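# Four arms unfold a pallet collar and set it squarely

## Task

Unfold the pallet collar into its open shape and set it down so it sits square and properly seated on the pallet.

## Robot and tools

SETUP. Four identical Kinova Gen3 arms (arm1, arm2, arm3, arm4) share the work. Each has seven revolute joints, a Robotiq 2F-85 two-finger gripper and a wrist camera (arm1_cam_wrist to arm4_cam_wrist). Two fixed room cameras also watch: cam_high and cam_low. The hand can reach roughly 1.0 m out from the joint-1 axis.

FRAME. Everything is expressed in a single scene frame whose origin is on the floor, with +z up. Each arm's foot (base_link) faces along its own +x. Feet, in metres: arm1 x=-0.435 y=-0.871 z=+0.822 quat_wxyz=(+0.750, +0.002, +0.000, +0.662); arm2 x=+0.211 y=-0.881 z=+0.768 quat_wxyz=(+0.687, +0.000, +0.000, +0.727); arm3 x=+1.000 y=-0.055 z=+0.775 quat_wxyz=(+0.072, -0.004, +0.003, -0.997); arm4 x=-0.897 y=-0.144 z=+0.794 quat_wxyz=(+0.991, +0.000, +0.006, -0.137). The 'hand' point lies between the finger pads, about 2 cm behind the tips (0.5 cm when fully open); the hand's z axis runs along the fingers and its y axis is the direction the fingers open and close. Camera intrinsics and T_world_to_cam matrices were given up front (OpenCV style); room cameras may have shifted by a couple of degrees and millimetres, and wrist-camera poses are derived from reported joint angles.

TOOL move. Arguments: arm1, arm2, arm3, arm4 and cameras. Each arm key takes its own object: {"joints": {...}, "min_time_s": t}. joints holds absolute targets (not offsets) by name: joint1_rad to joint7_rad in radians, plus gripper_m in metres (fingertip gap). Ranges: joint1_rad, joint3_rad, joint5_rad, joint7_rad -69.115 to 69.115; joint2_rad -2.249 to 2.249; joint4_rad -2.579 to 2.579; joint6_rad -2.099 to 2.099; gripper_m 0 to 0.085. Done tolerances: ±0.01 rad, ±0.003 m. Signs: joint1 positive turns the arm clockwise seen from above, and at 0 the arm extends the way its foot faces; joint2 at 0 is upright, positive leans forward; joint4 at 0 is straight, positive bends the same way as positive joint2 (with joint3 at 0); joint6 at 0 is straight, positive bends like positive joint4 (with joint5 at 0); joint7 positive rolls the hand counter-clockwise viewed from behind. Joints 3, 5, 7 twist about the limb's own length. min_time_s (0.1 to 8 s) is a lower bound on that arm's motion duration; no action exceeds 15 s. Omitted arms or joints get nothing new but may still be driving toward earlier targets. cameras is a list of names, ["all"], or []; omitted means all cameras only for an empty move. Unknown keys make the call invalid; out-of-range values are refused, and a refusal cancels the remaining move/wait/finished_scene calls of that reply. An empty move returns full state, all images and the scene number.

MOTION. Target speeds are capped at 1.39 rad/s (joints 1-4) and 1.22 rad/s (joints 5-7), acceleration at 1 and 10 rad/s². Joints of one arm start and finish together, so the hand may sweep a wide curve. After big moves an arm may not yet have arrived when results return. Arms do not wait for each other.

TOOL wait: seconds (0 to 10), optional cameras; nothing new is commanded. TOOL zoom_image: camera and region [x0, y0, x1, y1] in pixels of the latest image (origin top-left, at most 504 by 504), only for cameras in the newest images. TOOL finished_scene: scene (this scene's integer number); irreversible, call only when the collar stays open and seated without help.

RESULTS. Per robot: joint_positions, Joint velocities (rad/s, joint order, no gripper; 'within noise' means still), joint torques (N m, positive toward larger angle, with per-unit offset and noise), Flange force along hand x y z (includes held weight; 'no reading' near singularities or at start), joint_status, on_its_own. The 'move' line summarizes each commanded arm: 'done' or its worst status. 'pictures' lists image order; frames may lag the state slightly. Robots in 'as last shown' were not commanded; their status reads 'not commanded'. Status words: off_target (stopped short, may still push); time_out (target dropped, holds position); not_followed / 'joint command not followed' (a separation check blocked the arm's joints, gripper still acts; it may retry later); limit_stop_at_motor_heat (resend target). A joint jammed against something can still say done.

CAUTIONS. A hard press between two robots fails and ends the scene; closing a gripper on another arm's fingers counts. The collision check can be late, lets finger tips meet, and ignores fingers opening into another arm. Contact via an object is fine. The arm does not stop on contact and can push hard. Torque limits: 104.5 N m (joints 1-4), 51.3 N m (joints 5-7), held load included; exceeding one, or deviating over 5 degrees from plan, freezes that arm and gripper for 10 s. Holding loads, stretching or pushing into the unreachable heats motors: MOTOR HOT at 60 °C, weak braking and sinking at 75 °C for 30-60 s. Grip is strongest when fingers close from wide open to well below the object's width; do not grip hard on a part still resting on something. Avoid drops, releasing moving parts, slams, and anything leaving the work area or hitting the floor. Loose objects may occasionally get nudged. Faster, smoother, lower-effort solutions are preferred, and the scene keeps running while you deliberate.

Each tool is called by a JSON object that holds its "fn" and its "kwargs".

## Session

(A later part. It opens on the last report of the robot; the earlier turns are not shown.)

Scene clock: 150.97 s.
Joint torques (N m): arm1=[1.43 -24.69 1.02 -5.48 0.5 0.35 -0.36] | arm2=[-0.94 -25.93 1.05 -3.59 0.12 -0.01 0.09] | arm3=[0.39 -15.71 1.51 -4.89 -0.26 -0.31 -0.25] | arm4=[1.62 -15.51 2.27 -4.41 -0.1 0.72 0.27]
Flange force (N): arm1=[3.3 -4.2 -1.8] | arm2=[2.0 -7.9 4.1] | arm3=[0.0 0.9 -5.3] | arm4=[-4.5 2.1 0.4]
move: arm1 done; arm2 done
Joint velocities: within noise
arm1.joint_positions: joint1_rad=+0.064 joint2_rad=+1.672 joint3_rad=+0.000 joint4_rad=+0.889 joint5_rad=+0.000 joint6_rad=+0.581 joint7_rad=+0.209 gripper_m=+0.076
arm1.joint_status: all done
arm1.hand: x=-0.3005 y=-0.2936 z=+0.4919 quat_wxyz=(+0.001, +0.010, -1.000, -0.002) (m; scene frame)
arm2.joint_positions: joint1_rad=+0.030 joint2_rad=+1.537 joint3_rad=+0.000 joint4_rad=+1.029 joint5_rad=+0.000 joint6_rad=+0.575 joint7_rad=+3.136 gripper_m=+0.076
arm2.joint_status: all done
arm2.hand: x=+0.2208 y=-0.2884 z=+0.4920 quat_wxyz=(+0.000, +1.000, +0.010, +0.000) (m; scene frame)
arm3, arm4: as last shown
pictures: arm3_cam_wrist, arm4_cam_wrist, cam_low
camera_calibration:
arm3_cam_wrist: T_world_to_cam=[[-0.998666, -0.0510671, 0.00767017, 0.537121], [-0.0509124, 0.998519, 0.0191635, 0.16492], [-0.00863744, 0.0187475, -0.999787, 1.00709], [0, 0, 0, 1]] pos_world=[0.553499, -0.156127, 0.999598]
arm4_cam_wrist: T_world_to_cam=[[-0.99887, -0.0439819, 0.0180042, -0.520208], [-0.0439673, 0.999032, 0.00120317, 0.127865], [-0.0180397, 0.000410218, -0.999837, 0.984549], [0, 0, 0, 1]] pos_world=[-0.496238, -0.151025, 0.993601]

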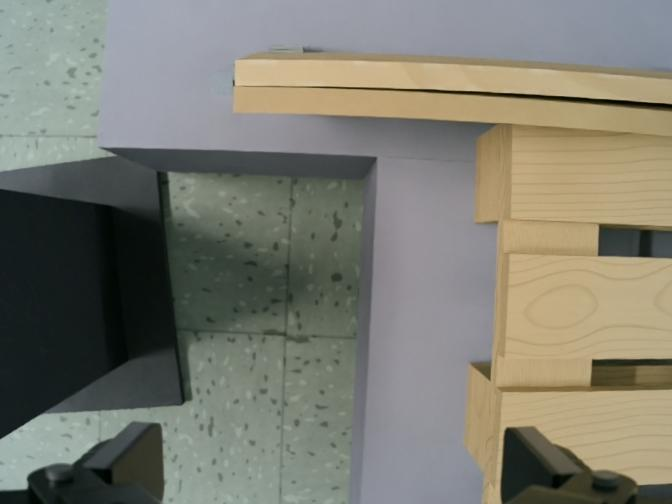

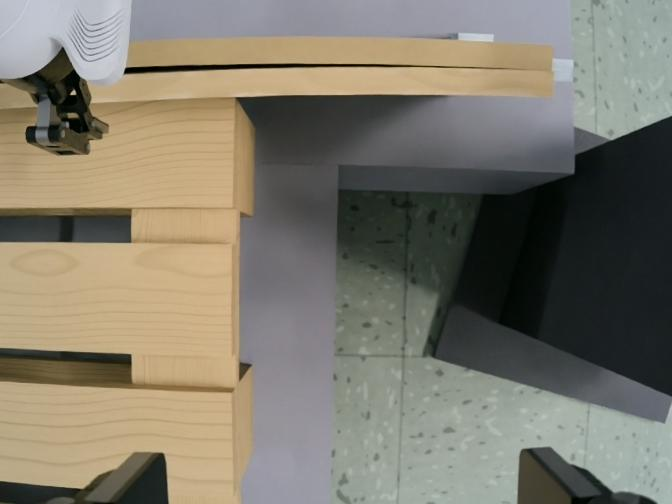

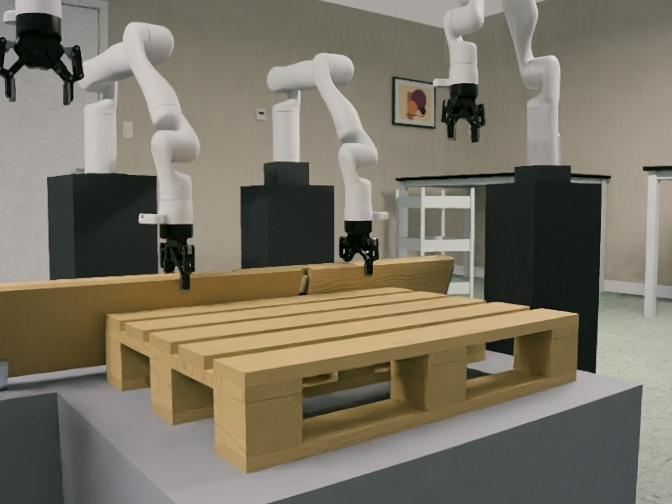

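{"fn": "move", "kwargs": {"arm1": {"joints": {"joint1_rad": 0.0784, "joint2_rad": 1.6151, "joint4_rad": 1.1039, "joint6_rad": 0.4225, "joint7_rad": 0.2238}, "min_time_s": 3}, "arm2": {"joints": {"joint1_rad": 0.0277, "joint2_rad": 1.4823, "joint4_rad": 1.2385, "joint6_rad": 0.4208, "joint7_rad": 3.1336}, "min_time_s": 3}, "cameras": ["arm3_cam_wrist", "arm4_cam_wrist"]}}

{"fn": "move", "kwargs": {"arm1": {"joints": {"joint1_rad": 0.0887, "joint2_rad": 1.5902, "joint4_rad": 1.2196, "joint6_rad": 0.3318, "joint7_rad": 0.2341}, "min_time_s": 3}, "arm2": {"joints": {"joint1_rad": 0.0264, "joint2_rad": 1.4603, "joint4_rad": 1.3397, "joint6_rad": 0.3416, "joint7_rad": 3.1323}, "min_time_s": 3}, "cameras": ["arm1_cam_wrist", "arm2_cam_wrist", "arm3_cam_wrist", "arm4_cam_wrist", "cam_low"]}}

Scene clock: 158.10 s.
Joint torques (N m): arm1=[1.21 -24.65 0.87 -5.07 0.49 0.03 -0.37] | arm2=[-0.88 -24.52 1.07 -2.25 0.1 -0.03 0.04] | arm3=[0.41 -15.71 1.52 -4.9 -0.27 -0.32 -0.23] | arm4=[1.63 -15.48 2.24 -4.39 -0.14 0.69 0.28]
Flange force (N): arm1=[3.4 -4.7 -0.9] | arm2=[2.0 -7.0 3.8] | arm3=[0.1 0.9 -5.3] | arm4=[-4.5 2.0 0.3]
move: arm1 done; arm2 done
Joint velocities: within noise
arm1.joint_positions: joint1_rad=+0.078 joint2_rad=+1.615 joint3_rad=+0.000 joint4_rad=+1.104 joint5_rad=+0.000 joint6_rad=+0.423 joint7_rad=+0.224 gripper_m=+0.076
arm1.joint_status: all done
arm1.hand: x=-0.3005 y=-0.3366 z=+0.4917 quat_wxyz=(+0.001, +0.010, -1.000, -0.002) (m; scene frame)
arm2.joint_positions: joint1_rad=+0.028 joint2_rad=+1.482 joint3_rad=+0.000 joint4_rad=+1.238 joint5_rad=+0.000 joint6_rad=+0.421 joint7_rad=+3.134 gripper_m=+0.076
arm2.joint_status: all done
arm2.hand: x=+0.2208 y=-0.3325 z=+0.4919 quat_wxyz=(+0.000, +1.000, +0.010, +0.000) (m; scene frame)
arm3, arm4: as last shown
pictures: arm3_cam_wrist, arm4_cam_wrist
camera_calibration:
arm3_cam_wrist: T_world_to_cam=[[-0.998666, -0.0510671, 0.00767017, 0.537121], [-0.0509124, 0.998519, 0.0191635, 0.16492], [-0.00863744, 0.0187475, -0.999787, 1.00709], [0, 0, 0, 1]] pos_world=[0.553499, -0.156127, 0.999598]
arm4_cam_wrist: T_world_to_cam=[[-0.99887, -0.0439819, 0.0180042, -0.520208], [-0.0439673, 0.999032, 0.00120317, 0.127865], [-0.0180397, 0.000410218, -0.999837, 0.984549], [0, 0, 0, 1]] pos_world=[-0.496238, -0.151025, 0.993601]

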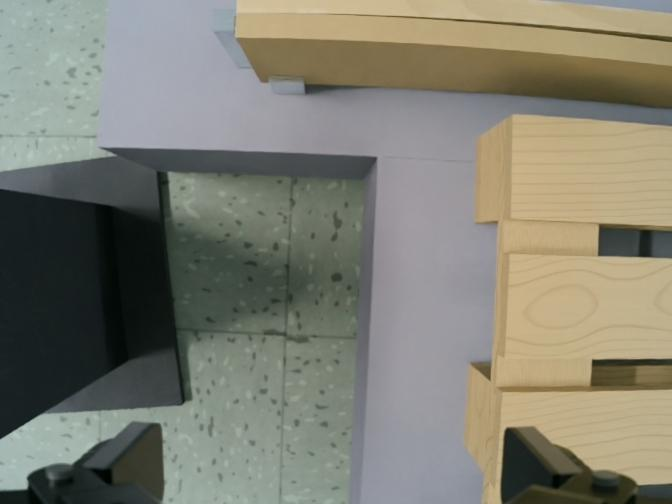

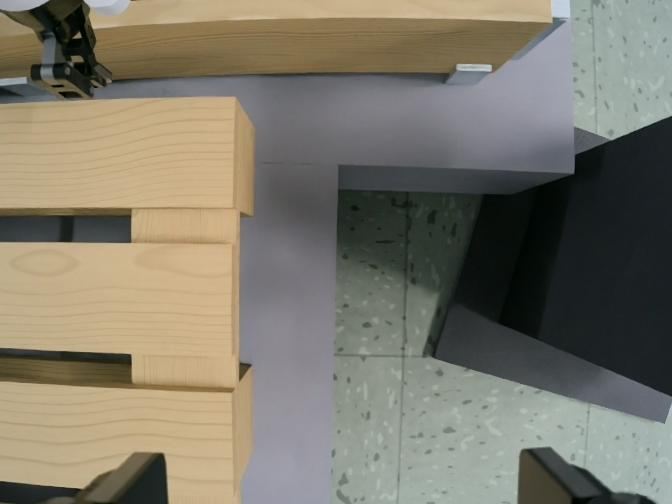

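Scene clock: 161.40 s.
Joint torques (N m): arm1=[1.4 -22.71 1.02 -3.62 0.52 0.37 -0.35] | arm2=[-0.94 -23.75 1.04 -1.67 0.11 -0.01 0.07] | arm3=[0.44 -15.71 1.5 -4.9 -0.25 -0.33 -0.23] | arm4=[1.6 -15.46 2.28 -4.44 -0.18 0.68 0.31]
Flange force (N): arm1=[3.8 -3.5 -1.9] | arm2=[2.2 -6.0 3.4] | arm3=[0.1 0.9 -5.3] | arm4=[-4.5 2.2 0.3]
move: arm1 done; arm2 done
Joint velocities: within noise
arm1.joint_positions: joint1_rad=+0.089 joint2_rad=+1.590 joint3_rad=+0.000 joint4_rad=+1.220 joint5_rad=+0.000 joint6_rad=+0.332 joint7_rad=+0.234 gripper_m=+0.076
arm1.joint_status: all done
arm1.hand: x=-0.3005 y=-0.3637 z=+0.4916 quat_wxyz=(+0.001, +0.010, -1.000, -0.002) (m; scene frame)
arm2.joint_positions: joint1_rad=+0.026 joint2_rad=+1.460 joint3_rad=+0.000 joint4_rad=+1.340 joint5_rad=+0.000 joint6_rad=+0.342 joint7_rad=+3.132 gripper_m=+0.076
arm2.joint_status: all done
arm2.hand: x=+0.2208 y=-0.3565 z=+0.4919 quat_wxyz=(+0.000, +1.000, +0.010, +0.000) (m; scene frame)
arm3, arm4: as last shown
pictures: arm1_cam_wrist, arm2_cam_wrist, arm3_cam_wrist, arm4_cam_wrist, cam_low
camera_calibration:
arm1_cam_wrist: T_world_to_cam=[[-0.0333477, 0.998781, 0.0363873, 0.330062], [0.999221, 0.03255, 0.0222985, 0.353998], [0.0210869, 0.0371026, -0.999089, 0.660142], [0, 0, 0, 1]] pos_world=[-0.356636, -0.365675, 0.639637]
arm2_cam_wrist: T_world_to_cam=[[0.0266746, -0.999643, -0.00159602, -0.362688], [-0.99964, -0.0266792, 0.0028986, 0.264593], [-0.00294014, 0.00151812, -0.999995, 0.637227], [0, 0, 0, 1]] pos_world=[0.276046, -0.356467, 0.635877]
arm3_cam_wrist: T_world_to_cam=[[-0.998666, -0.0510671, 0.00767017, 0.537121], [-0.0509124, 0.998519, 0.0191635, 0.16492], [-0.00863744, 0.0187475, -0.999787, 1.00709], [0, 0, 0, 1]] pos_world=[0.553499, -0.156127, 0.999598]
arm4_cam_wrist: T_world_to_cam=[[-0.99887, -0.0439819, 0.0180042, -0.520208], [-0.0439673, 0.999032, 0.00120317, 0.127865], [-0.0180397, 0.000410218, -0.999837, 0.984549], [0, 0, 0, 1]] pos_world=[-0.496238, -0.151025, 0.993601]

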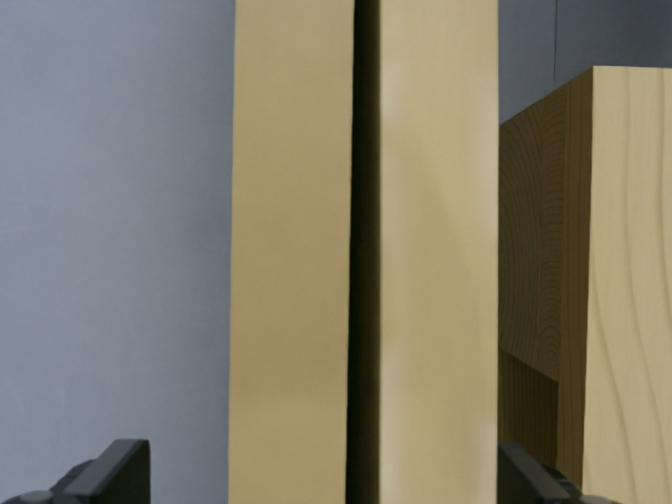

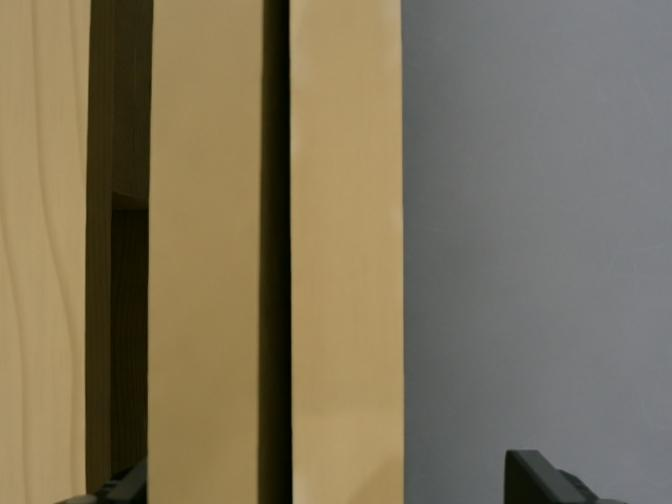

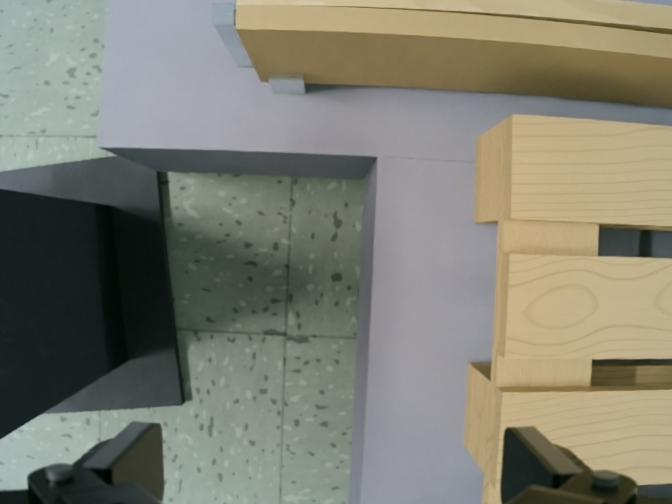

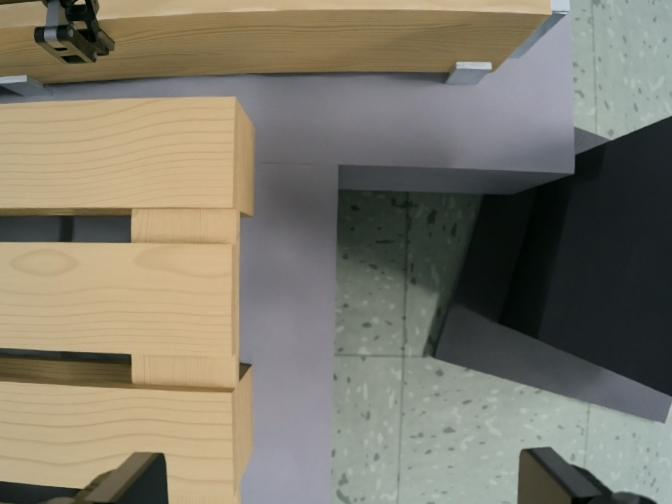

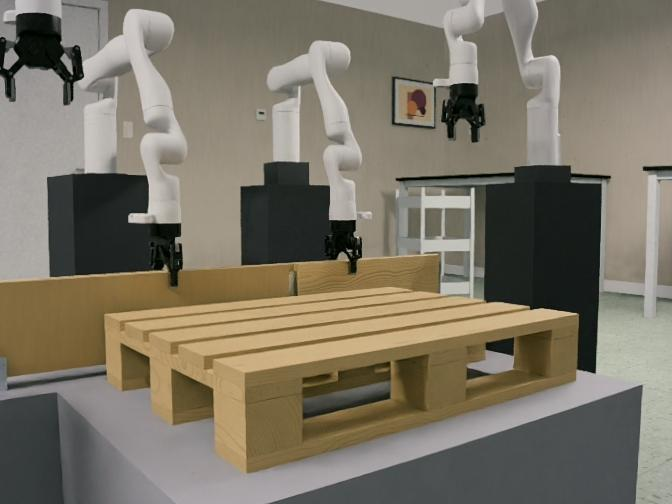

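{"fn": "move", "kwargs": {"arm1": {"joints": {"joint2_rad": 1.2963, "joint4_rad": 1.4601, "joint6_rad": 0.3852}, "min_time_s": 2}, "arm2": {"joints": {"joint2_rad": 1.1757, "joint4_rad": 1.5216, "joint6_rad": 0.4444}, "min_time_s": 2}}}

{"fn": "move", "kwargs": {"arm1": {"joints": {"joint1_rad": 0.3984, "joint2_rad": 1.3025, "joint4_rad": 1.1819, "joint6_rad": 0.6571, "joint7_rad": 0.5386, "gripper_m": 0.06}, "min_time_s": 2}, "arm2": {"joints": {"joint1_rad": -0.223, "joint2_rad": 1.1362, "joint4_rad": 1.4025, "joint6_rad": 0.6028, "joint7_rad": 2.8777, "gripper_m": 0.06}, "min_time_s": 2}, "cameras": ["arm1_cam_wrist", "arm2_cam_wrist"]}}

{"fn": "zoom_image", "kwargs": {"camera": "arm1_cam_wrist", "region": [240, 300, 480, 480]}}

{"fn": "zoom_image", "kwargs": {"camera": "arm2_cam_wrist", "region": [220, 300, 460, 480]}}

Scene clock: 170.90 s.
Joint torques (N m): arm1=[1.42 -22.38 1 -4 0.52 0.35 -0.37] | arm2=[-0.9 -23.2 1.1 -2.56 0.09 0.01 0.05] | arm3=[0.4 -15.71 1.51 -4.9 -0.27 -0.33 -0.25] | arm4=[1.65 -15.49 2.26 -4.41 -0.12 0.68 0.28]
Flange force (N): arm1=[3.6 -3.0 -0.7] | arm2=[2.2 -5.8 2.1] | arm3=[0.0 0.9 -5.3] | arm4=[-4.6 2.1 0.3]
move: arm1 done; arm2 done
Joint velocities: within noise
arm1.joint_positions: joint1_rad=+0.089 joint2_rad=+1.296 joint3_rad=+0.000 joint4_rad=+1.460 joint5_rad=+0.000 joint6_rad=+0.385 joint7_rad=+0.234 gripper_m=+0.076
arm1.joint_status: all done
arm1.hand: x=-0.3002 y=-0.3641 z=+0.6197 quat_wxyz=(+0.001, +0.010, -1.000, -0.002) (m; scene frame)
arm2.joint_positions: joint1_rad=+0.026 joint2_rad=+1.176 joint3_rad=+0.000 joint4_rad=+1.522 joint5_rad=+0.000 joint6_rad=+0.444 joint7_rad=+3.132 gripper_m=+0.076
arm2.joint_status: all done
arm2.hand: x=+0.2208 y=-0.3566 z=+0.6198 quat_wxyz=(+0.000, +1.000, +0.010, +0.000) (m; scene frame)
arm3, arm4: as last shown
pictures: none

Scene clock: 173.23 s.
Joint torques (N m): arm1=[1.35 -24.66 0.97 -6 0.47 0.36 -0.36] | arm2=[-0.93 -24.12 1.05 -3.67 0.13 0.04 0.09] | arm3=[0.44 -15.71 1.51 -4.9 -0.27 -0.33 -0.25] | arm4=[1.61 -15.5 2.29 -4.4 -0.09 0.7 0.31]
Flange force (N): arm1=[3.8 -2.1 -0.1] | arm2=[0.2 -7.1 1.7] | arm3=[0.1 0.9 -5.3] | arm4=[-4.5 2.1 0.4]
move: arm1 done; arm2 done
Joint velocities: within noise
arm1.joint_positions: joint1_rad=+0.398 joint2_rad=+1.303 joint3_rad=+0.000 joint4_rad=+1.182 joint5_rad=+0.000 joint6_rad=+0.657 joint7_rad=+0.539 gripper_m=+0.060
arm1.joint_status: all done
arm1.hand: x=-0.1150 y=-0.3648 z=+0.6591 quat_wxyz=(+0.001, +0.008, -1.000, -0.002) (m; scene frame)
arm2.joint_positions: joint1_rad=-0.223 joint2_rad=+1.136 joint3_rad=+0.000 joint4_rad=+1.402 joint5_rad=+0.000 joint6_rad=+0.603 joint7_rad=+2.878 gripper_m=+0.060
arm2.joint_status: all done
arm2.hand: x=+0.0812 y=-0.3355 z=+0.6599 quat_wxyz=(+0.000, +1.000, +0.008, +0.000) (m; scene frame)
arm3, arm4: as last shown
pictures: arm1_cam_wrist, arm2_cam_wrist
camera_calibration:
arm1_cam_wrist: T_world_to_cam=[[-0.0282542, 0.998935, 0.0364727, 0.331805], [0.999373, 0.0274503, 0.0223556, 0.16304], [0.0213306, 0.0370815, -0.999085, 0.823738], [0, 0, 0, 1]] pos_world=[-0.171134, -0.366472, 0.807237]
arm2_cam_wrist: T_world_to_cam=[[0.0214749, -0.999768, -0.00162237, -0.337311], [-0.999765, -0.0214795, 0.00288066, 0.12688], [-0.00291484, 0.00156013, -0.999995, 0.804894], [0, 0, 0, 1]] pos_world=[0.13644, -0.335763, 0.803977]

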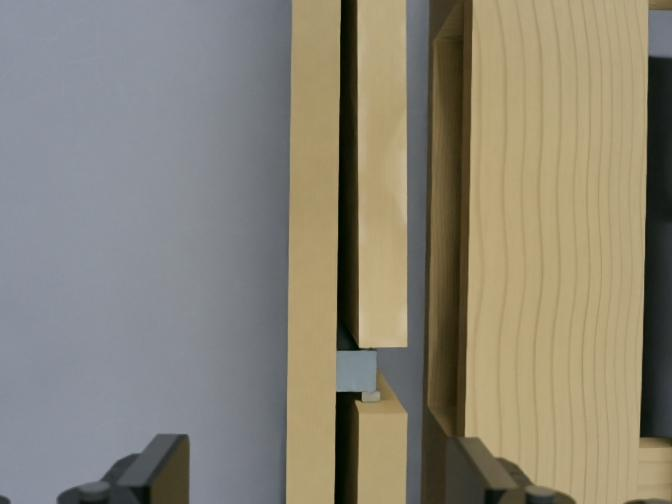

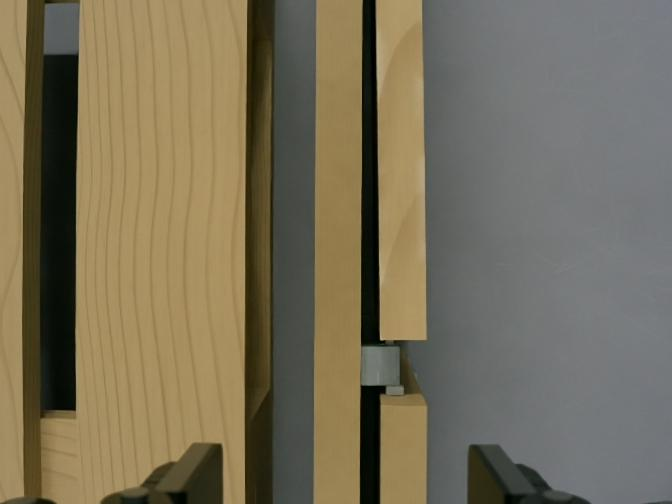

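Scaled by 2.100.

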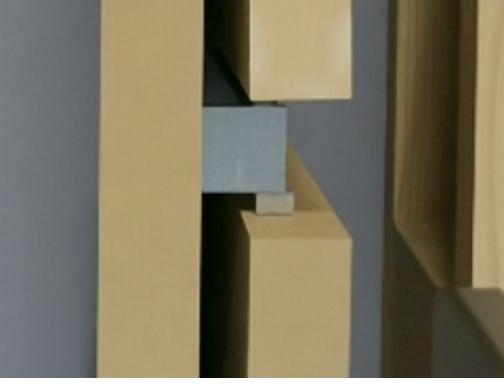

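Scaled by 2.100.

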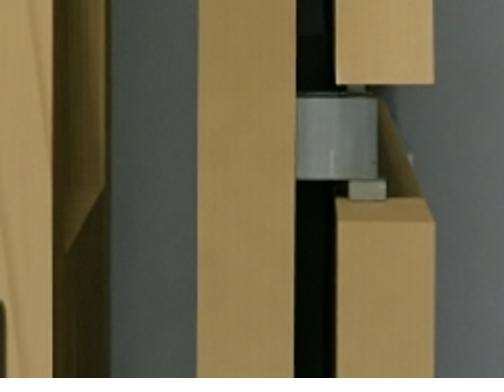

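{"fn": "move", "kwargs": {"arm1": {"joints": {"joint1_rad": 0.4053, "joint2_rad": 1.6075, "joint4_rad": 0.92, "joint6_rad": 0.6142, "joint7_rad": 0.5455}, "min_time_s": 3}, "arm2": {"joints": {"joint1_rad": -0.2184, "joint2_rad": 1.4204, "joint4_rad": 1.2554, "joint6_rad": 0.4658, "joint7_rad": 2.8823}, "min_time_s": 3}, "cameras": ["arm1_cam_wrist", "arm2_cam_wrist", "cam_low"]}}

{"fn": "zoom_image", "kwargs": {"camera": "cam_low", "region": [180, 190, 340, 310]}}

Scene clock: 188.67 s.
Joint torques (N m): arm1=[1.53 -24.99 1.15 -5.75 0.54 0.36 -0.38] | arm2=[-0.94 -24.79 1.1 -2.71 0.14 0.05 0.1] | arm3=[0.39 -15.72 1.49 -4.9 -0.25 -0.32 -0.24] | arm4=[1.62 -15.55 2.3 -4.47 -0.12 0.7 0.27]
Flange force (N): arm1=[4.7 -3.0 -1.6] | arm2=[0.4 -6.8 3.4] | arm3=[0.0 0.9 -5.3] | arm4=[-4.4 2.2 0.5]
move: arm1 done; arm2 done
Joint velocities: within noise
arm1.joint_positions: joint1_rad=+0.405 joint2_rad=+1.608 joint3_rad=+0.000 joint4_rad=+0.920 joint5_rad=+0.000 joint6_rad=+0.614 joint7_rad=+0.546 gripper_m=+0.060
arm1.joint_status: all done
arm1.hand: x=-0.1099 y=-0.3633 z=+0.5241 quat_wxyz=(+0.001, +0.008, -1.000, -0.002) (m; scene frame)
arm2.joint_positions: joint1_rad=-0.218 joint2_rad=+1.420 joint3_rad=+0.000 joint4_rad=+1.255 joint5_rad=+0.000 joint6_rad=+0.466 joint7_rad=+2.882 gripper_m=+0.060
arm2.joint_status: all done
arm2.hand: x=+0.0844 y=-0.3374 z=+0.5239 quat_wxyz=(+0.000, +1.000, +0.008, +0.000) (m; scene frame)
arm3: as last shown
arm4.joint_positions: joint1_rad=-0.447 joint2_rad=+0.589 joint3_rad=+0.000 joint4_rad=+2.000 joint5_rad=+0.000 joint6_rad=+0.552 joint7_rad=+3.009 gripper_m=+0.085
arm4.joint_status: not commanded
arm4.hand: x=-0.4995 y=-0.1002 z=+0.8448 quat_wxyz=(+0.004, +0.721, -0.693, -0.005) (m; scene frame)
pictures: arm1_cam_wrist, arm2_cam_wrist, cam_low
camera_calibration:
arm1_cam_wrist: T_world_to_cam=[[-0.0282471, 0.998943, 0.0362731, 0.335512], [0.999376, 0.0274515, 0.0222484, 0.160993], [0.0212291, 0.0368789, -0.999094, 0.688613], [0, 0, 0, 1]] pos_world=[-0.166034, -0.364972, 0.672237]
arm2_cam_wrist: T_world_to_cam=[[0.0214749, -0.999768, -0.00162237, -0.3396], [-0.999765, -0.0214795, 0.00288066, 0.130428], [-0.00291484, 0.00156013, -0.999995, 0.668808], [0, 0, 0, 1]] pos_world=[0.13964, -0.337763, 0.667877]

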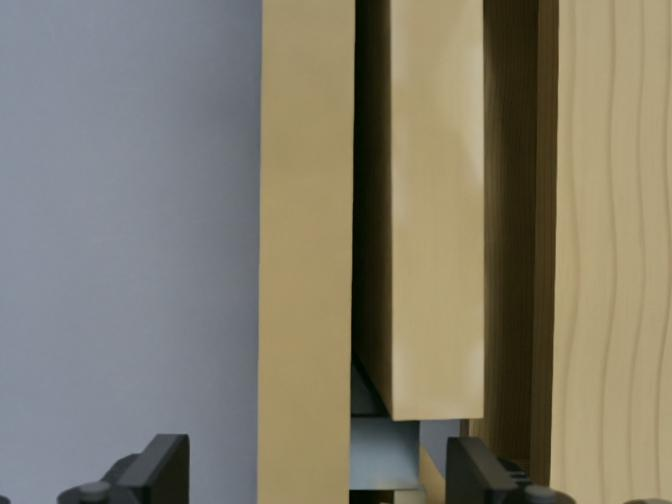

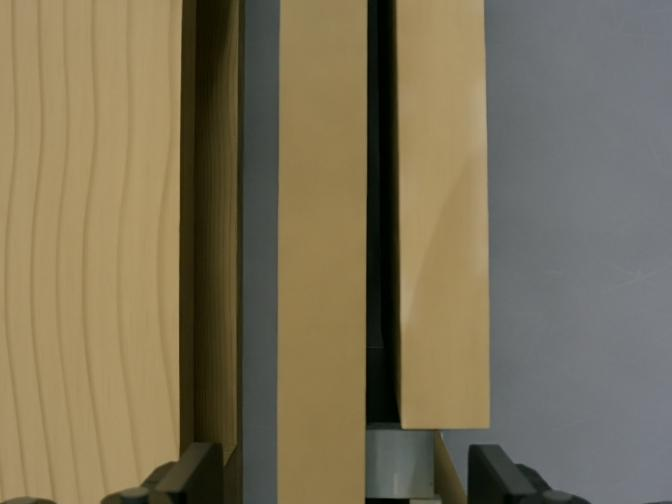

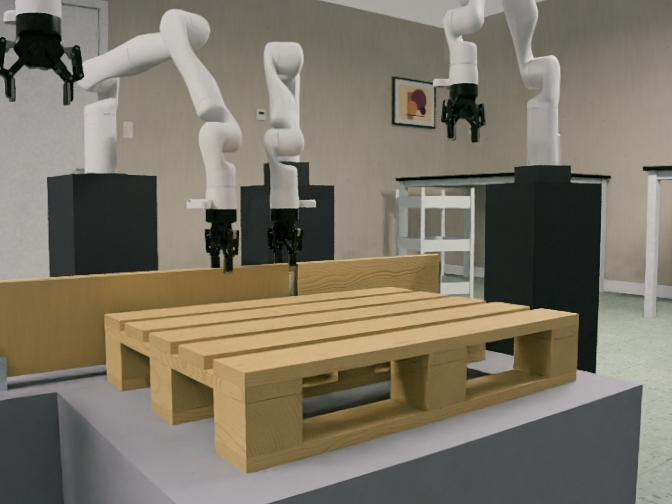

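Scaled by 3.150 from the camera's 672x504 image, which has a finer 960x720 frame.

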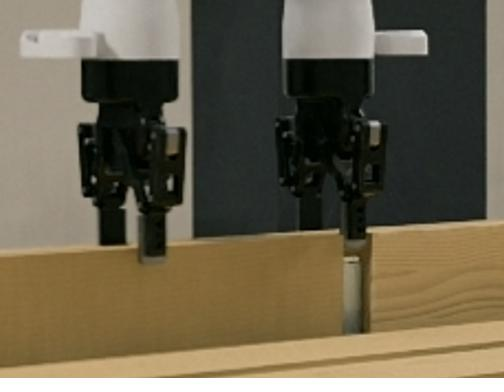

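{"fn": "move", "kwargs": {"arm1": {"joints": {"gripper_m": 0.012}, "min_time_s": 1.5}, "arm2": {"joints": {"gripper_m": 0.012}, "min_time_s": 1.5}, "cameras": ["arm1_cam_wrist", "arm2_cam_wrist"]}}

Scene clock: 191.10 s.
Joint torques (N m): arm1=[-11.14 -28.71 -9.93 -21.37 -2.87 -12.25 -0.25] | arm2=[-6.51 -13.86 -5.8 16.89 -1.37 11.38 0.21] | arm3=[0.42 -15.74 1.51 -4.89 -0.26 -0.33 -0.24] | arm4=[1.55 -15.48 2.28 -4.46 -0.15 0.69 0.28]
Flange force (N): arm1=[4.9 -40.9 -31.1] | arm2=[1.9 -45.6 18.6] | arm3=[0.1 1.0 -5.3] | arm4=[-4.3 2.2 0.3]
move: arm1 off_target; arm2 off_target
Joint velocities: within noise
arm1.joint_positions: joint1_rad=+0.405 joint2_rad=+1.608 joint3_rad=+0.000 joint4_rad=+0.920 joint5_rad=+0.000 joint6_rad=+0.614 joint7_rad=+0.546 gripper_m=+0.019
arm1.joint_status: gripper_m off_target (ended at +0.019, target +0.012)
arm1.hand: x=-0.1100 y=-0.3636 z=+0.5240 quat_wxyz=(+0.001, +0.008, -1.000, -0.001) (m; scene frame)
arm2.joint_positions: joint1_rad=-0.218 joint2_rad=+1.420 joint3_rad=+0.000 joint4_rad=+1.255 joint5_rad=+0.000 joint6_rad=+0.466 joint7_rad=+2.882 gripper_m=+0.018
arm2.joint_status: gripper_m off_target (ended at +0.018, target +0.012)
arm2.hand: x=+0.0844 y=-0.3373 z=+0.5239 quat_wxyz=(+0.000, +1.000, +0.008, +0.000) (m; scene frame)
arm3.joint_positions: joint1_rad=-0.010 joint2_rad=+0.629 joint3_rad=+0.000 joint4_rad=+1.806 joint5_rad=+0.000 joint6_rad=+0.707 joint7_rad=-0.115 gripper_m=+0.085
arm3.joint_status: not commanded
arm3.hand: x=+0.5504 y=-0.1009 z=+0.8532 quat_wxyz=(-0.001, -0.721, +0.693, +0.005) (m; scene frame)
arm4: as last shown
pictures: arm1_cam_wrist, arm2_cam_wrist
camera_calibration:
arm1_cam_wrist: T_world_to_cam=[[-0.0282368, 0.998957, 0.0358767, 0.335988], [0.999378, 0.0274536, 0.0221375, 0.161076], [0.0211294, 0.0364794, -0.999111, 0.688369], [0, 0, 0, 1]] pos_world=[-0.166034, -0.365171, 0.672137]
arm2_cam_wrist: T_world_to_cam=[[0.0214754, -0.999768, -0.00172233, -0.339433], [-0.999765, -0.0214803, 0.00287851, 0.130432], [-0.00291484, 0.00166011, -0.999994, 0.668841], [0, 0, 0, 1]] pos_world=[0.13964, -0.337663, 0.667877]

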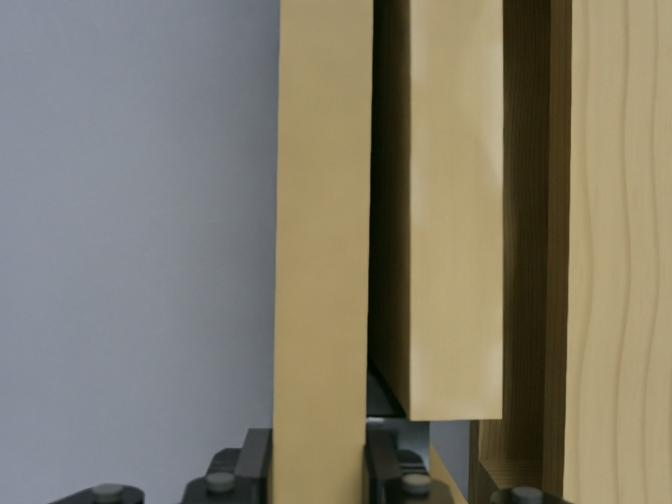

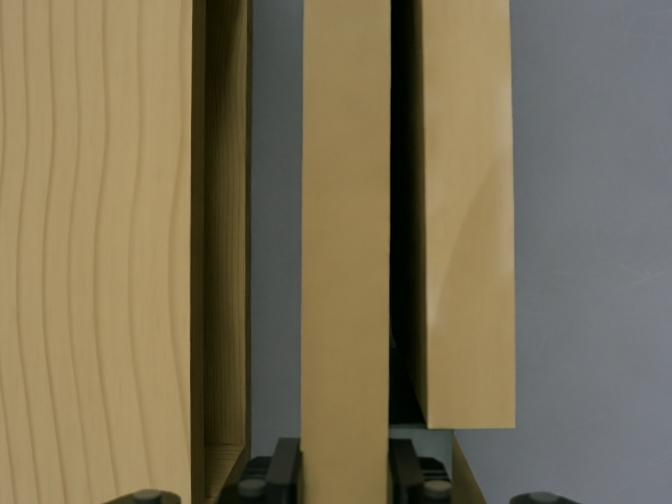

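{"fn": "move", "kwargs": {"arm1": {"joints": {"joint1_rad": 0.4286, "joint2_rad": 1.5757, "joint4_rad": 1.0299, "joint6_rad": 0.536, "joint7_rad": 0.5688}, "min_time_s": 3}, "arm2": {"joints": {"joint1_rad": -0.2085, "joint2_rad": 1.4509, "joint4_rad": 1.1416, "joint6_rad": 0.5491, "joint7_rad": 2.8922}, "min_time_s": 3}, "cameras": ["arm1_cam_wrist", "arm2_cam_wrist", "cam_high"]}}

Scene clock: 207.80 s.
Joint torques (N m): arm1=[0.21 -31.97 0.31 -6.36 0.97 0.35 0.67] | arm2=[2.22 -12.36 5.32 -10.67 2.05 -8.92 0.63] | arm3=[0.42 -15.72 1.5 -4.89 -0.27 -0.33 -0.25] | arm4=[1.63 -15.51 2.31 -4.43 -0.14 0.69 0.29]
Flange force (N): arm1=[1.6 1.2 13.7] | arm2=[-1.4 15.9 -42.9] | arm3=[0.1 0.9 -5.3] | arm4=[-4.5 2.1 0.4]
move: arm1 done; arm2 done
Joint velocities: within noise
arm1.joint_positions: joint1_rad=+0.429 joint2_rad=+1.576 joint3_rad=+0.000 joint4_rad=+1.030 joint5_rad=+0.000 joint6_rad=+0.536 joint7_rad=+0.569 gripper_m=+0.019
arm1.joint_status: all done
arm1.hand: x=-0.1089 y=-0.3883 z=+0.5240 quat_wxyz=(+0.001, +0.008, -1.000, -0.002) (m; scene frame)
arm2.joint_positions: joint1_rad=-0.209 joint2_rad=+1.451 joint3_rad=+0.000 joint4_rad=+1.142 joint5_rad=+0.000 joint6_rad=+0.549 joint7_rad=+2.892 gripper_m=+0.018
arm2.joint_status: all done
arm2.hand: x=+0.0833 y=-0.3124 z=+0.5239 quat_wxyz=(+0.000, +1.000, +0.008, +0.000) (m; scene frame)
arm3, arm4: as last shown
pictures: arm1_cam_wrist, arm2_cam_wrist, cam_high
camera_calibration:
arm1_cam_wrist: T_world_to_cam=[[-0.0282525, 0.998939, 0.0363729, 0.360448], [0.999373, 0.0274509, 0.0223529, 0.160612], [0.0213307, 0.0369816, -0.999088, 0.689466], [0, 0, 0, 1]] pos_world=[-0.165034, -0.389972, 0.672137]
arm2_cam_wrist: T_world_to_cam=[[0.0214742, -0.999768, -0.00152457, -0.314648], [-0.999765, -0.0214787, 0.00298279, 0.129797], [-0.00301485, 0.00146016, -0.999994, 0.668748], [0, 0, 0, 1]] pos_world=[0.13854, -0.312763, 0.667877]

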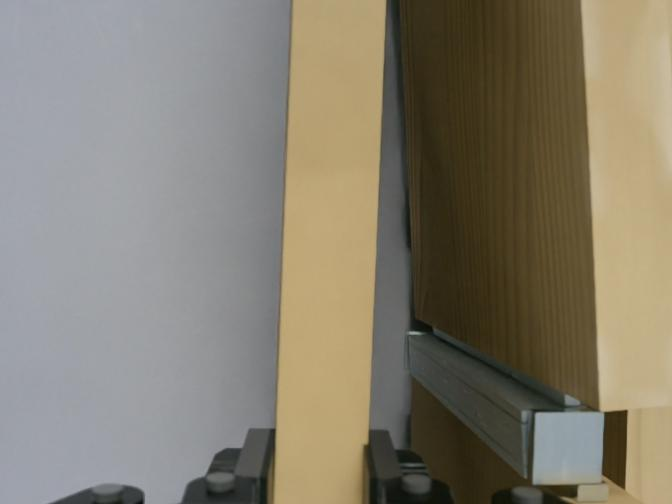

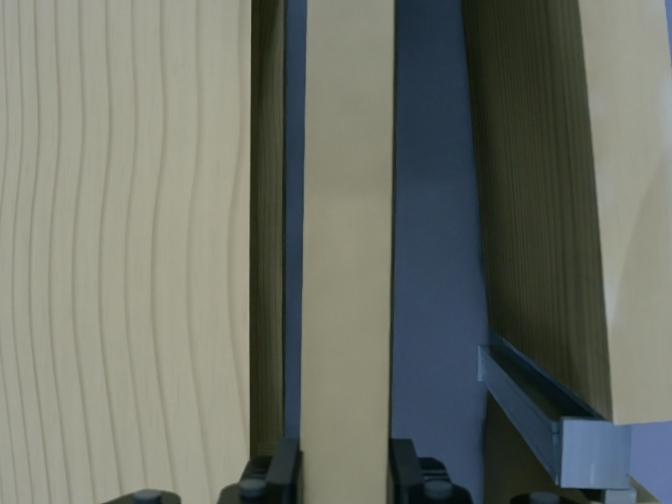

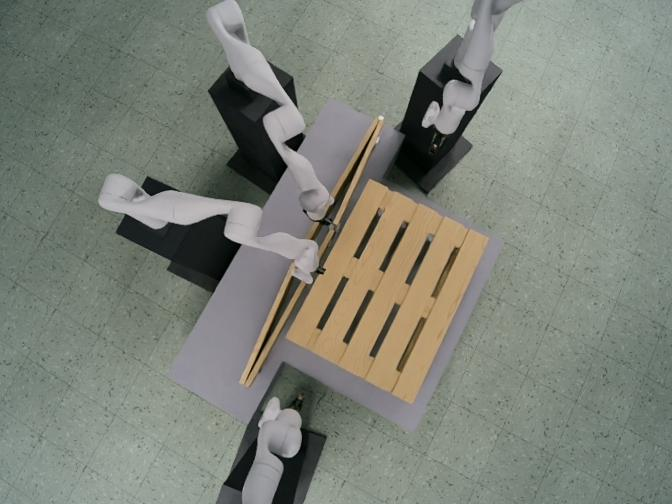

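{"fn": "move", "kwargs": {"arm1": {"joints": {"joint2_rad": 1.5614, "joint4_rad": 1.0441, "joint6_rad": 0.5362}, "min_time_s": 1.5}, "arm2": {"joints": {"joint2_rad": 1.4308, "joint4_rad": 1.1575, "joint6_rad": 0.5533}, "min_time_s": 1.5}, "cameras": ["arm1_cam_wrist", "arm2_cam_wrist", "cam_low"]}}

Scene clock: 216.33 s.
Joint torques (N m): arm1=[0.81 -36.49 0.56 -7.73 0.3 0.84 -0.29] | arm2=[-0.34 -44.57 2.02 -8.43 0.24 0.48 -0.05] | arm3=[0.41 -15.73 1.54 -4.92 -0.26 -0.32 -0.23] | arm4=[1.61 -15.51 2.29 -4.44 -0.14 0.71 0.26]
Flange force (N): arm1=[2.4 -1.1 21.2] | arm2=[-0.7 -7.5 37.0] | arm3=[0.1 0.8 -5.3] | arm4=[-4.4 2.2 0.4]
move: arm1 done; arm2 done
Joint velocities: within noise
arm1.joint_positions: joint1_rad=+0.429 joint2_rad=+1.561 joint3_rad=+0.000 joint4_rad=+1.044 joint5_rad=+0.000 joint6_rad=+0.536 joint7_rad=+0.569 gripper_m=+0.019
arm1.joint_status: all done
arm1.hand: x=-0.1089 y=-0.3883 z=+0.5301 quat_wxyz=(+0.001, +0.008, -1.000, -0.002) (m; scene frame)
arm2.joint_positions: joint1_rad=-0.209 joint2_rad=+1.431 joint3_rad=+0.000 joint4_rad=+1.158 joint5_rad=+0.000 joint6_rad=+0.553 joint7_rad=+2.892 gripper_m=+0.018
arm2.joint_status: all done
arm2.hand: x=+0.0833 y=-0.3124 z=+0.5330 quat_wxyz=(+0.000, +1.000, +0.008, +0.000) (m; scene frame)
arm3, arm4: as last shown
pictures: arm1_cam_wrist, arm2_cam_wrist, cam_low
camera_calibration:
arm1_cam_wrist: T_world_to_cam=[[-0.0282471, 0.998943, 0.0362731, 0.3603], [0.999376, 0.0274515, 0.0222484, 0.160549], [0.0212291, 0.0368789, -0.999094, 0.695408], [0, 0, 0, 1]] pos_world=[-0.165034, -0.389972, 0.678137]
arm2_cam_wrist: T_world_to_cam=[[0.0214744, -0.999768, -0.00152241, -0.314635], [-0.999765, -0.0214787, 0.00288281, 0.129838], [-0.00291484, 0.00146015, -0.999995, 0.677834], [0, 0, 0, 1]] pos_world=[0.13854, -0.312763, 0.676977]

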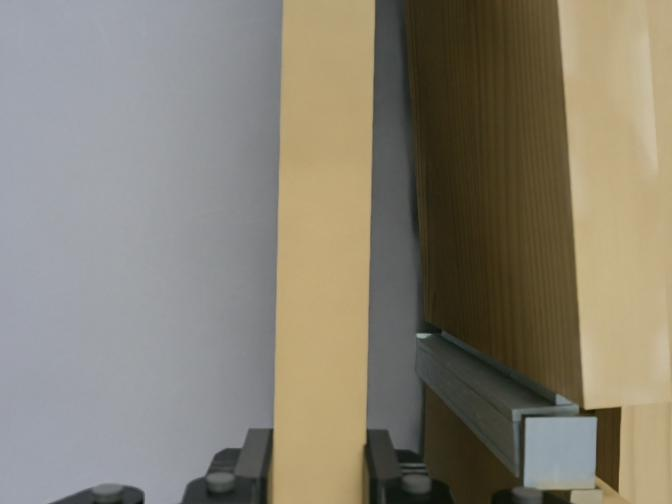

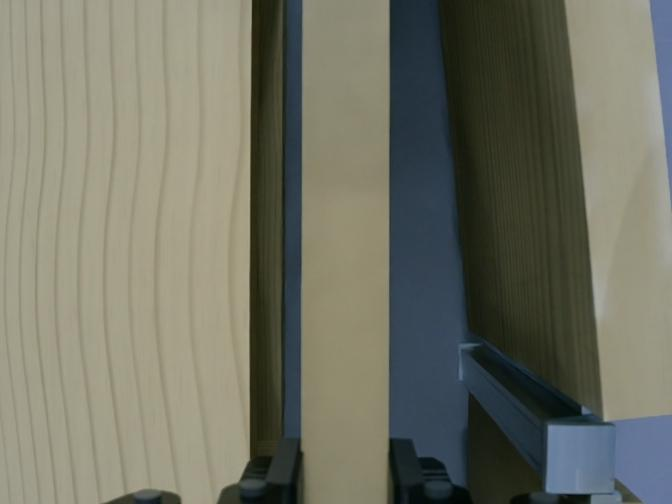

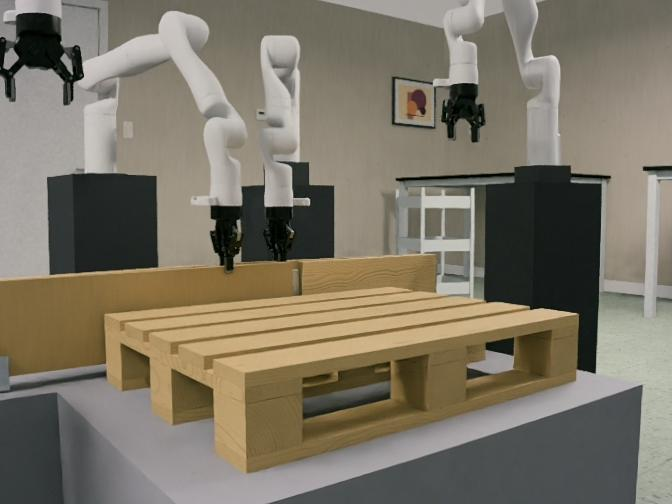

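{"fn": "move", "kwargs": {"arm1": {"joints": {"joint1_rad": 0.4744, "joint2_rad": 1.5249, "joint4_rad": 1.1858, "joint6_rad": 0.4309, "joint7_rad": 0.6146}, "min_time_s": 2.5}}}

{"fn": "move", "kwargs": {"arm1": {"joints": {"joint1_rad": 0.5298, "joint2_rad": 1.5, "joint4_rad": 1.2994, "joint6_rad": 0.3423, "joint7_rad": 0.67}, "min_time_s": 2.5}, "cameras": ["arm1_cam_wrist", "arm2_cam_wrist", "arm3_cam_wrist", "arm4_cam_wrist", "cam_high"]}}

Scene clock: 230.50 s.
Joint torques (N m): arm1=[0.19 -32.76 0.26 -4.79 0.58 1.69 0] | arm2=[0.79 -45.1 3.29 -8.44 0.72 0.63 0.17] | arm3=[0.44 -15.72 1.51 -4.9 -0.25 -0.33 -0.24] | arm4=[1.61 -15.46 2.25 -4.47 -0.14 0.7 0.29]
Flange force (N): arm1=[1.2 -0.1 19.4] | arm2=[-2.9 -7.1 38.2] | arm3=[0.1 0.9 -5.3] | arm4=[-4.5 2.3 0.3]
move: arm1 done
Joint velocities: within noise
arm1.joint_positions: joint1_rad=+0.474 joint2_rad=+1.525 joint3_rad=+0.000 joint4_rad=+1.186 joint5_rad=+0.000 joint6_rad=+0.431 joint7_rad=+0.615 gripper_m=+0.019
arm1.joint_status: all done
arm1.hand: x=-0.1039 y=-0.4282 z=+0.5299 quat_wxyz=(+0.001, +0.008, -1.000, -0.002) (m; scene frame)
arm2, arm3, arm4: as last shown
pictures: none

Scene clock: 233.30 s.
Joint torques (N m): arm1=[0.18 -31.1 0.15 -3.09 0.64 1.99 -0.02] | arm2=[1.12 -44.98 3.72 -8.38 0.92 0.71 0.32] | arm3=[0.41 -15.72 1.51 -4.9 -0.26 -0.33 -0.24] | arm4=[1.57 -15.46 2.3 -4.4 -0.17 0.72 0.29]
Flange force (N): arm1=[0.8 0.6 19.5] | arm2=[-3.7 -6.7 38.1] | arm3=[0.0 0.9 -5.3] | arm4=[-4.4 2.1 0.3]
move: arm1 done
Joint velocities: within noise
arm1.joint_positions: joint1_rad=+0.530 joint2_rad=+1.500 joint3_rad=+0.000 joint4_rad=+1.299 joint5_rad=+0.000 joint6_rad=+0.342 joint7_rad=+0.670 gripper_m=+0.019
arm1.joint_status: all done
arm1.hand: x=-0.0961 y=-0.4683 z=+0.5297 quat_wxyz=(+0.001, +0.008, -1.000, -0.002) (m; scene frame)
arm2, arm3, arm4: as last shown
arm2.joint_positions: joint1_rad=-0.208 joint2_rad=+1.431 joint3_rad=+0.000 joint4_rad=+1.158 joint5_rad=+0.000 joint6_rad=+0.553 joint7_rad=+2.892 gripper_m=+0.018
pictures: arm1_cam_wrist, arm2_cam_wrist, arm3_cam_wrist, arm4_cam_wrist, cam_high
camera_calibration:
arm1_cam_wrist: T_world_to_cam=[[-0.0282471, 0.998943, 0.0362731, 0.440588], [0.999376, 0.0274515, 0.0222484, 0.14996], [0.0212291, 0.0368789, -0.999094, 0.697787], [0, 0, 0, 1]] pos_world=[-0.152234, -0.469972, 0.677837]
arm2_cam_wrist: T_world_to_cam=[[0.0214749, -0.999768, -0.00162237, -0.314567], [-0.999765, -0.0214795, 0.00288066, 0.129839], [-0.00291484, 0.00156013, -0.999995, 0.677865], [0, 0, 0, 1]] pos_world=[0.13854, -0.312763, 0.676977]
arm3_cam_wrist: T_world_to_cam=[[-0.998666, -0.0510671, 0.00767017, 0.537121], [-0.0509124, 0.998519, 0.0191635, 0.16492], [-0.00863744, 0.0187475, -0.999787, 1.00709], [0, 0, 0, 1]] pos_world=[0.553499, -0.156127, 0.999598]
arm4_cam_wrist: T_world_to_cam=[[-0.99887, -0.0439819, 0.0180042, -0.520208], [-0.0439673, 0.999032, 0.00120317, 0.127865], [-0.0180397, 0.000410218, -0.999837, 0.984549], [0, 0, 0, 1]] pos_world=[-0.496238, -0.151025, 0.993601]

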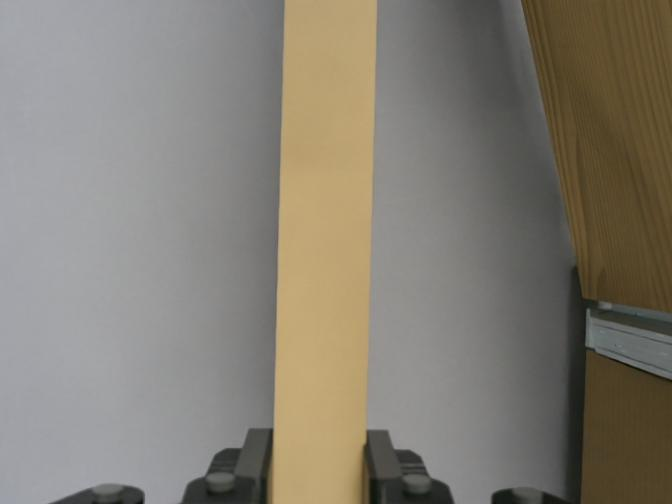

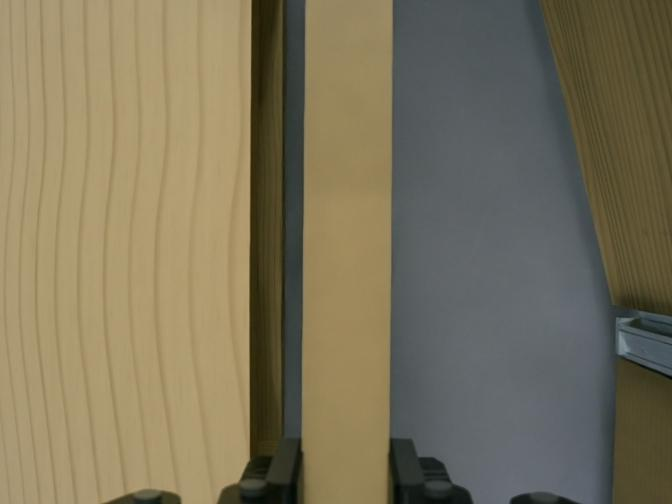

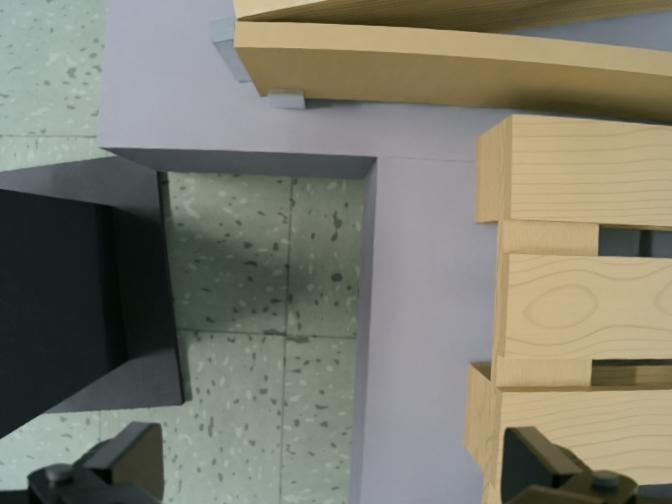

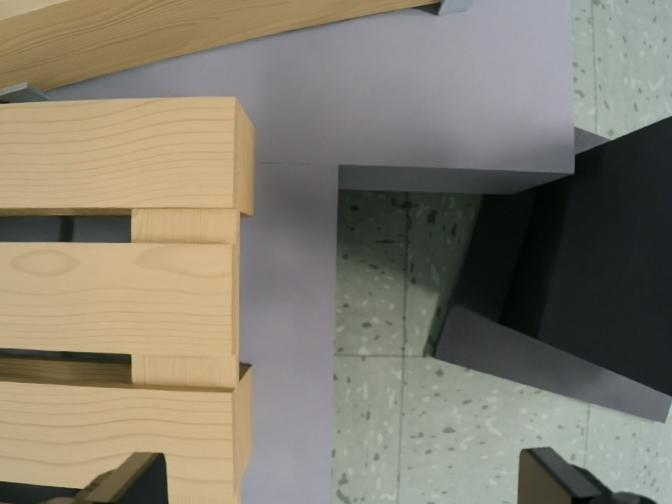

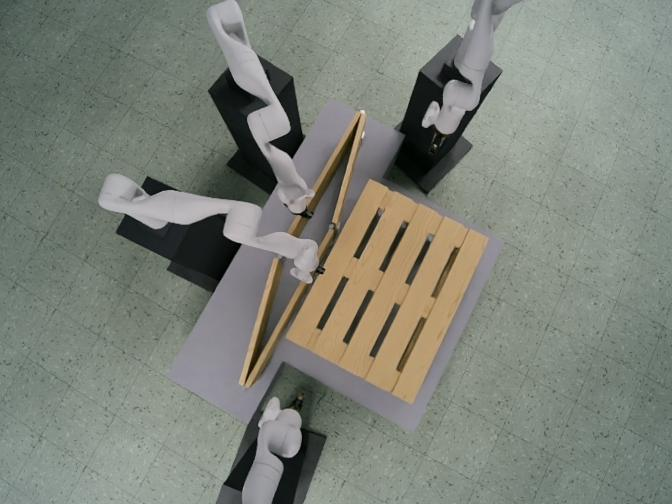

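{"fn": "move", "kwargs": {"arm3": {"joints": {"joint1_rad": -0.4295, "joint2_rad": 1.2729, "joint3_rad": 0, "joint4_rad": 1.0505, "joint5_rad": 0, "joint6_rad": 0.8223, "joint7_rad": 1.2441}, "min_time_s": 3}, "arm4": {"joints": {"joint1_rad": 0.1283, "joint2_rad": 1.1805, "joint3_rad": 0, "joint4_rad": 1.3715, "joint5_rad": 0, "joint6_rad": 0.5778, "joint7_rad": 2.2208}, "min_time_s": 3}, "cameras": ["arm3_cam_wrist", "arm4_cam_wrist", "cam_high"]}}

Scene clock: 246.40 s.
Joint torques (N m): arm1=[0.17 -31.12 0.15 -3.12 0.63 1.96 -0.01] | arm2=[1.03 -44.99 3.84 -8.36 0.92 0.64 0.31] | arm3=[0.52 -23.51 1.73 -5.54 -0.22 -0.23 -0.24] | arm4=[1.77 -23.03 2.55 -4.69 -0.14 0.68 0.3]
Flange force (N): arm1=[0.8 0.5 19.5] | arm2=[-3.5 -7.1 38.1] | arm3=[-1.6 0.4 -4.0] | arm4=[-0.3 3.8 -0.7]
move: arm3 done; arm4 done
Joint velocities: within noise
arm1, arm2: as last shown
arm2.joint_positions: joint1_rad=-0.209 joint2_rad=+1.431 joint3_rad=+0.000 joint4_rad=+1.158 joint5_rad=+0.000 joint6_rad=+0.553 joint7_rad=+2.892 gripper_m=+0.018
arm3.joint_positions: joint1_rad=-0.430 joint2_rad=+1.273 joint3_rad=+0.000 joint4_rad=+1.050 joint5_rad=+0.000 joint6_rad=+0.822 joint7_rad=+1.244 gripper_m=+0.085
arm3.joint_status: all done
arm3.hand: x=+0.4559 y=-0.3763 z=+0.6598 quat_wxyz=(+0.004, -0.992, -0.123, +0.002) (m; scene frame)
arm4.joint_positions: joint1_rad=+0.128 joint2_rad=+1.181 joint3_rad=+0.000 joint4_rad=+1.372 joint5_rad=+0.000 joint6_rad=+0.578 joint7_rad=+2.221 gripper_m=+0.085
arm4.joint_status: all done
arm4.hand: x=-0.3869 y=-0.3893 z=+0.6594 quat_wxyz=(+0.001, +0.123, -0.992, +0.001) (m; scene frame)
pictures: arm3_cam_wrist, arm4_cam_wrist, cam_high
camera_calibration:
arm3_cam_wrist: T_world_to_cam=[[0.255581, -0.966744, -0.0091337, -0.475047], [-0.966625, -0.2557, 0.0158969, 0.386512], [-0.0177037, 0.00476593, -0.999832, 0.817113], [0, 0, 0, 1]] pos_world=[0.509491, -0.364312, 0.806493]
arm4_cam_wrist: T_world_to_cam=[[-0.248607, 0.968598, 0.00358376, 0.276781], [0.968594, 0.24862, -0.00379435, 0.52471], [-0.00456619, 0.00252791, -0.999986, 0.807372], [0, 0, 0, 1]] pos_world=[-0.435734, -0.400583, 0.80836]

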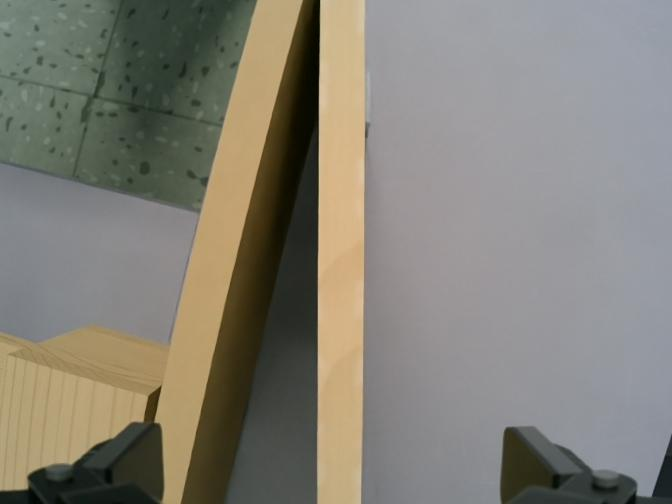

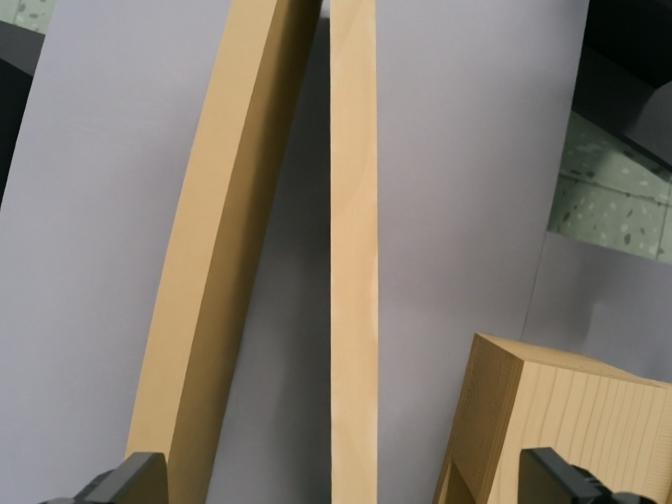

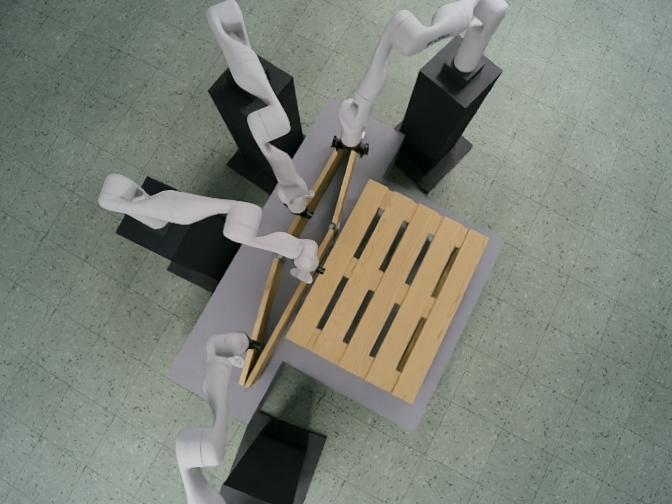

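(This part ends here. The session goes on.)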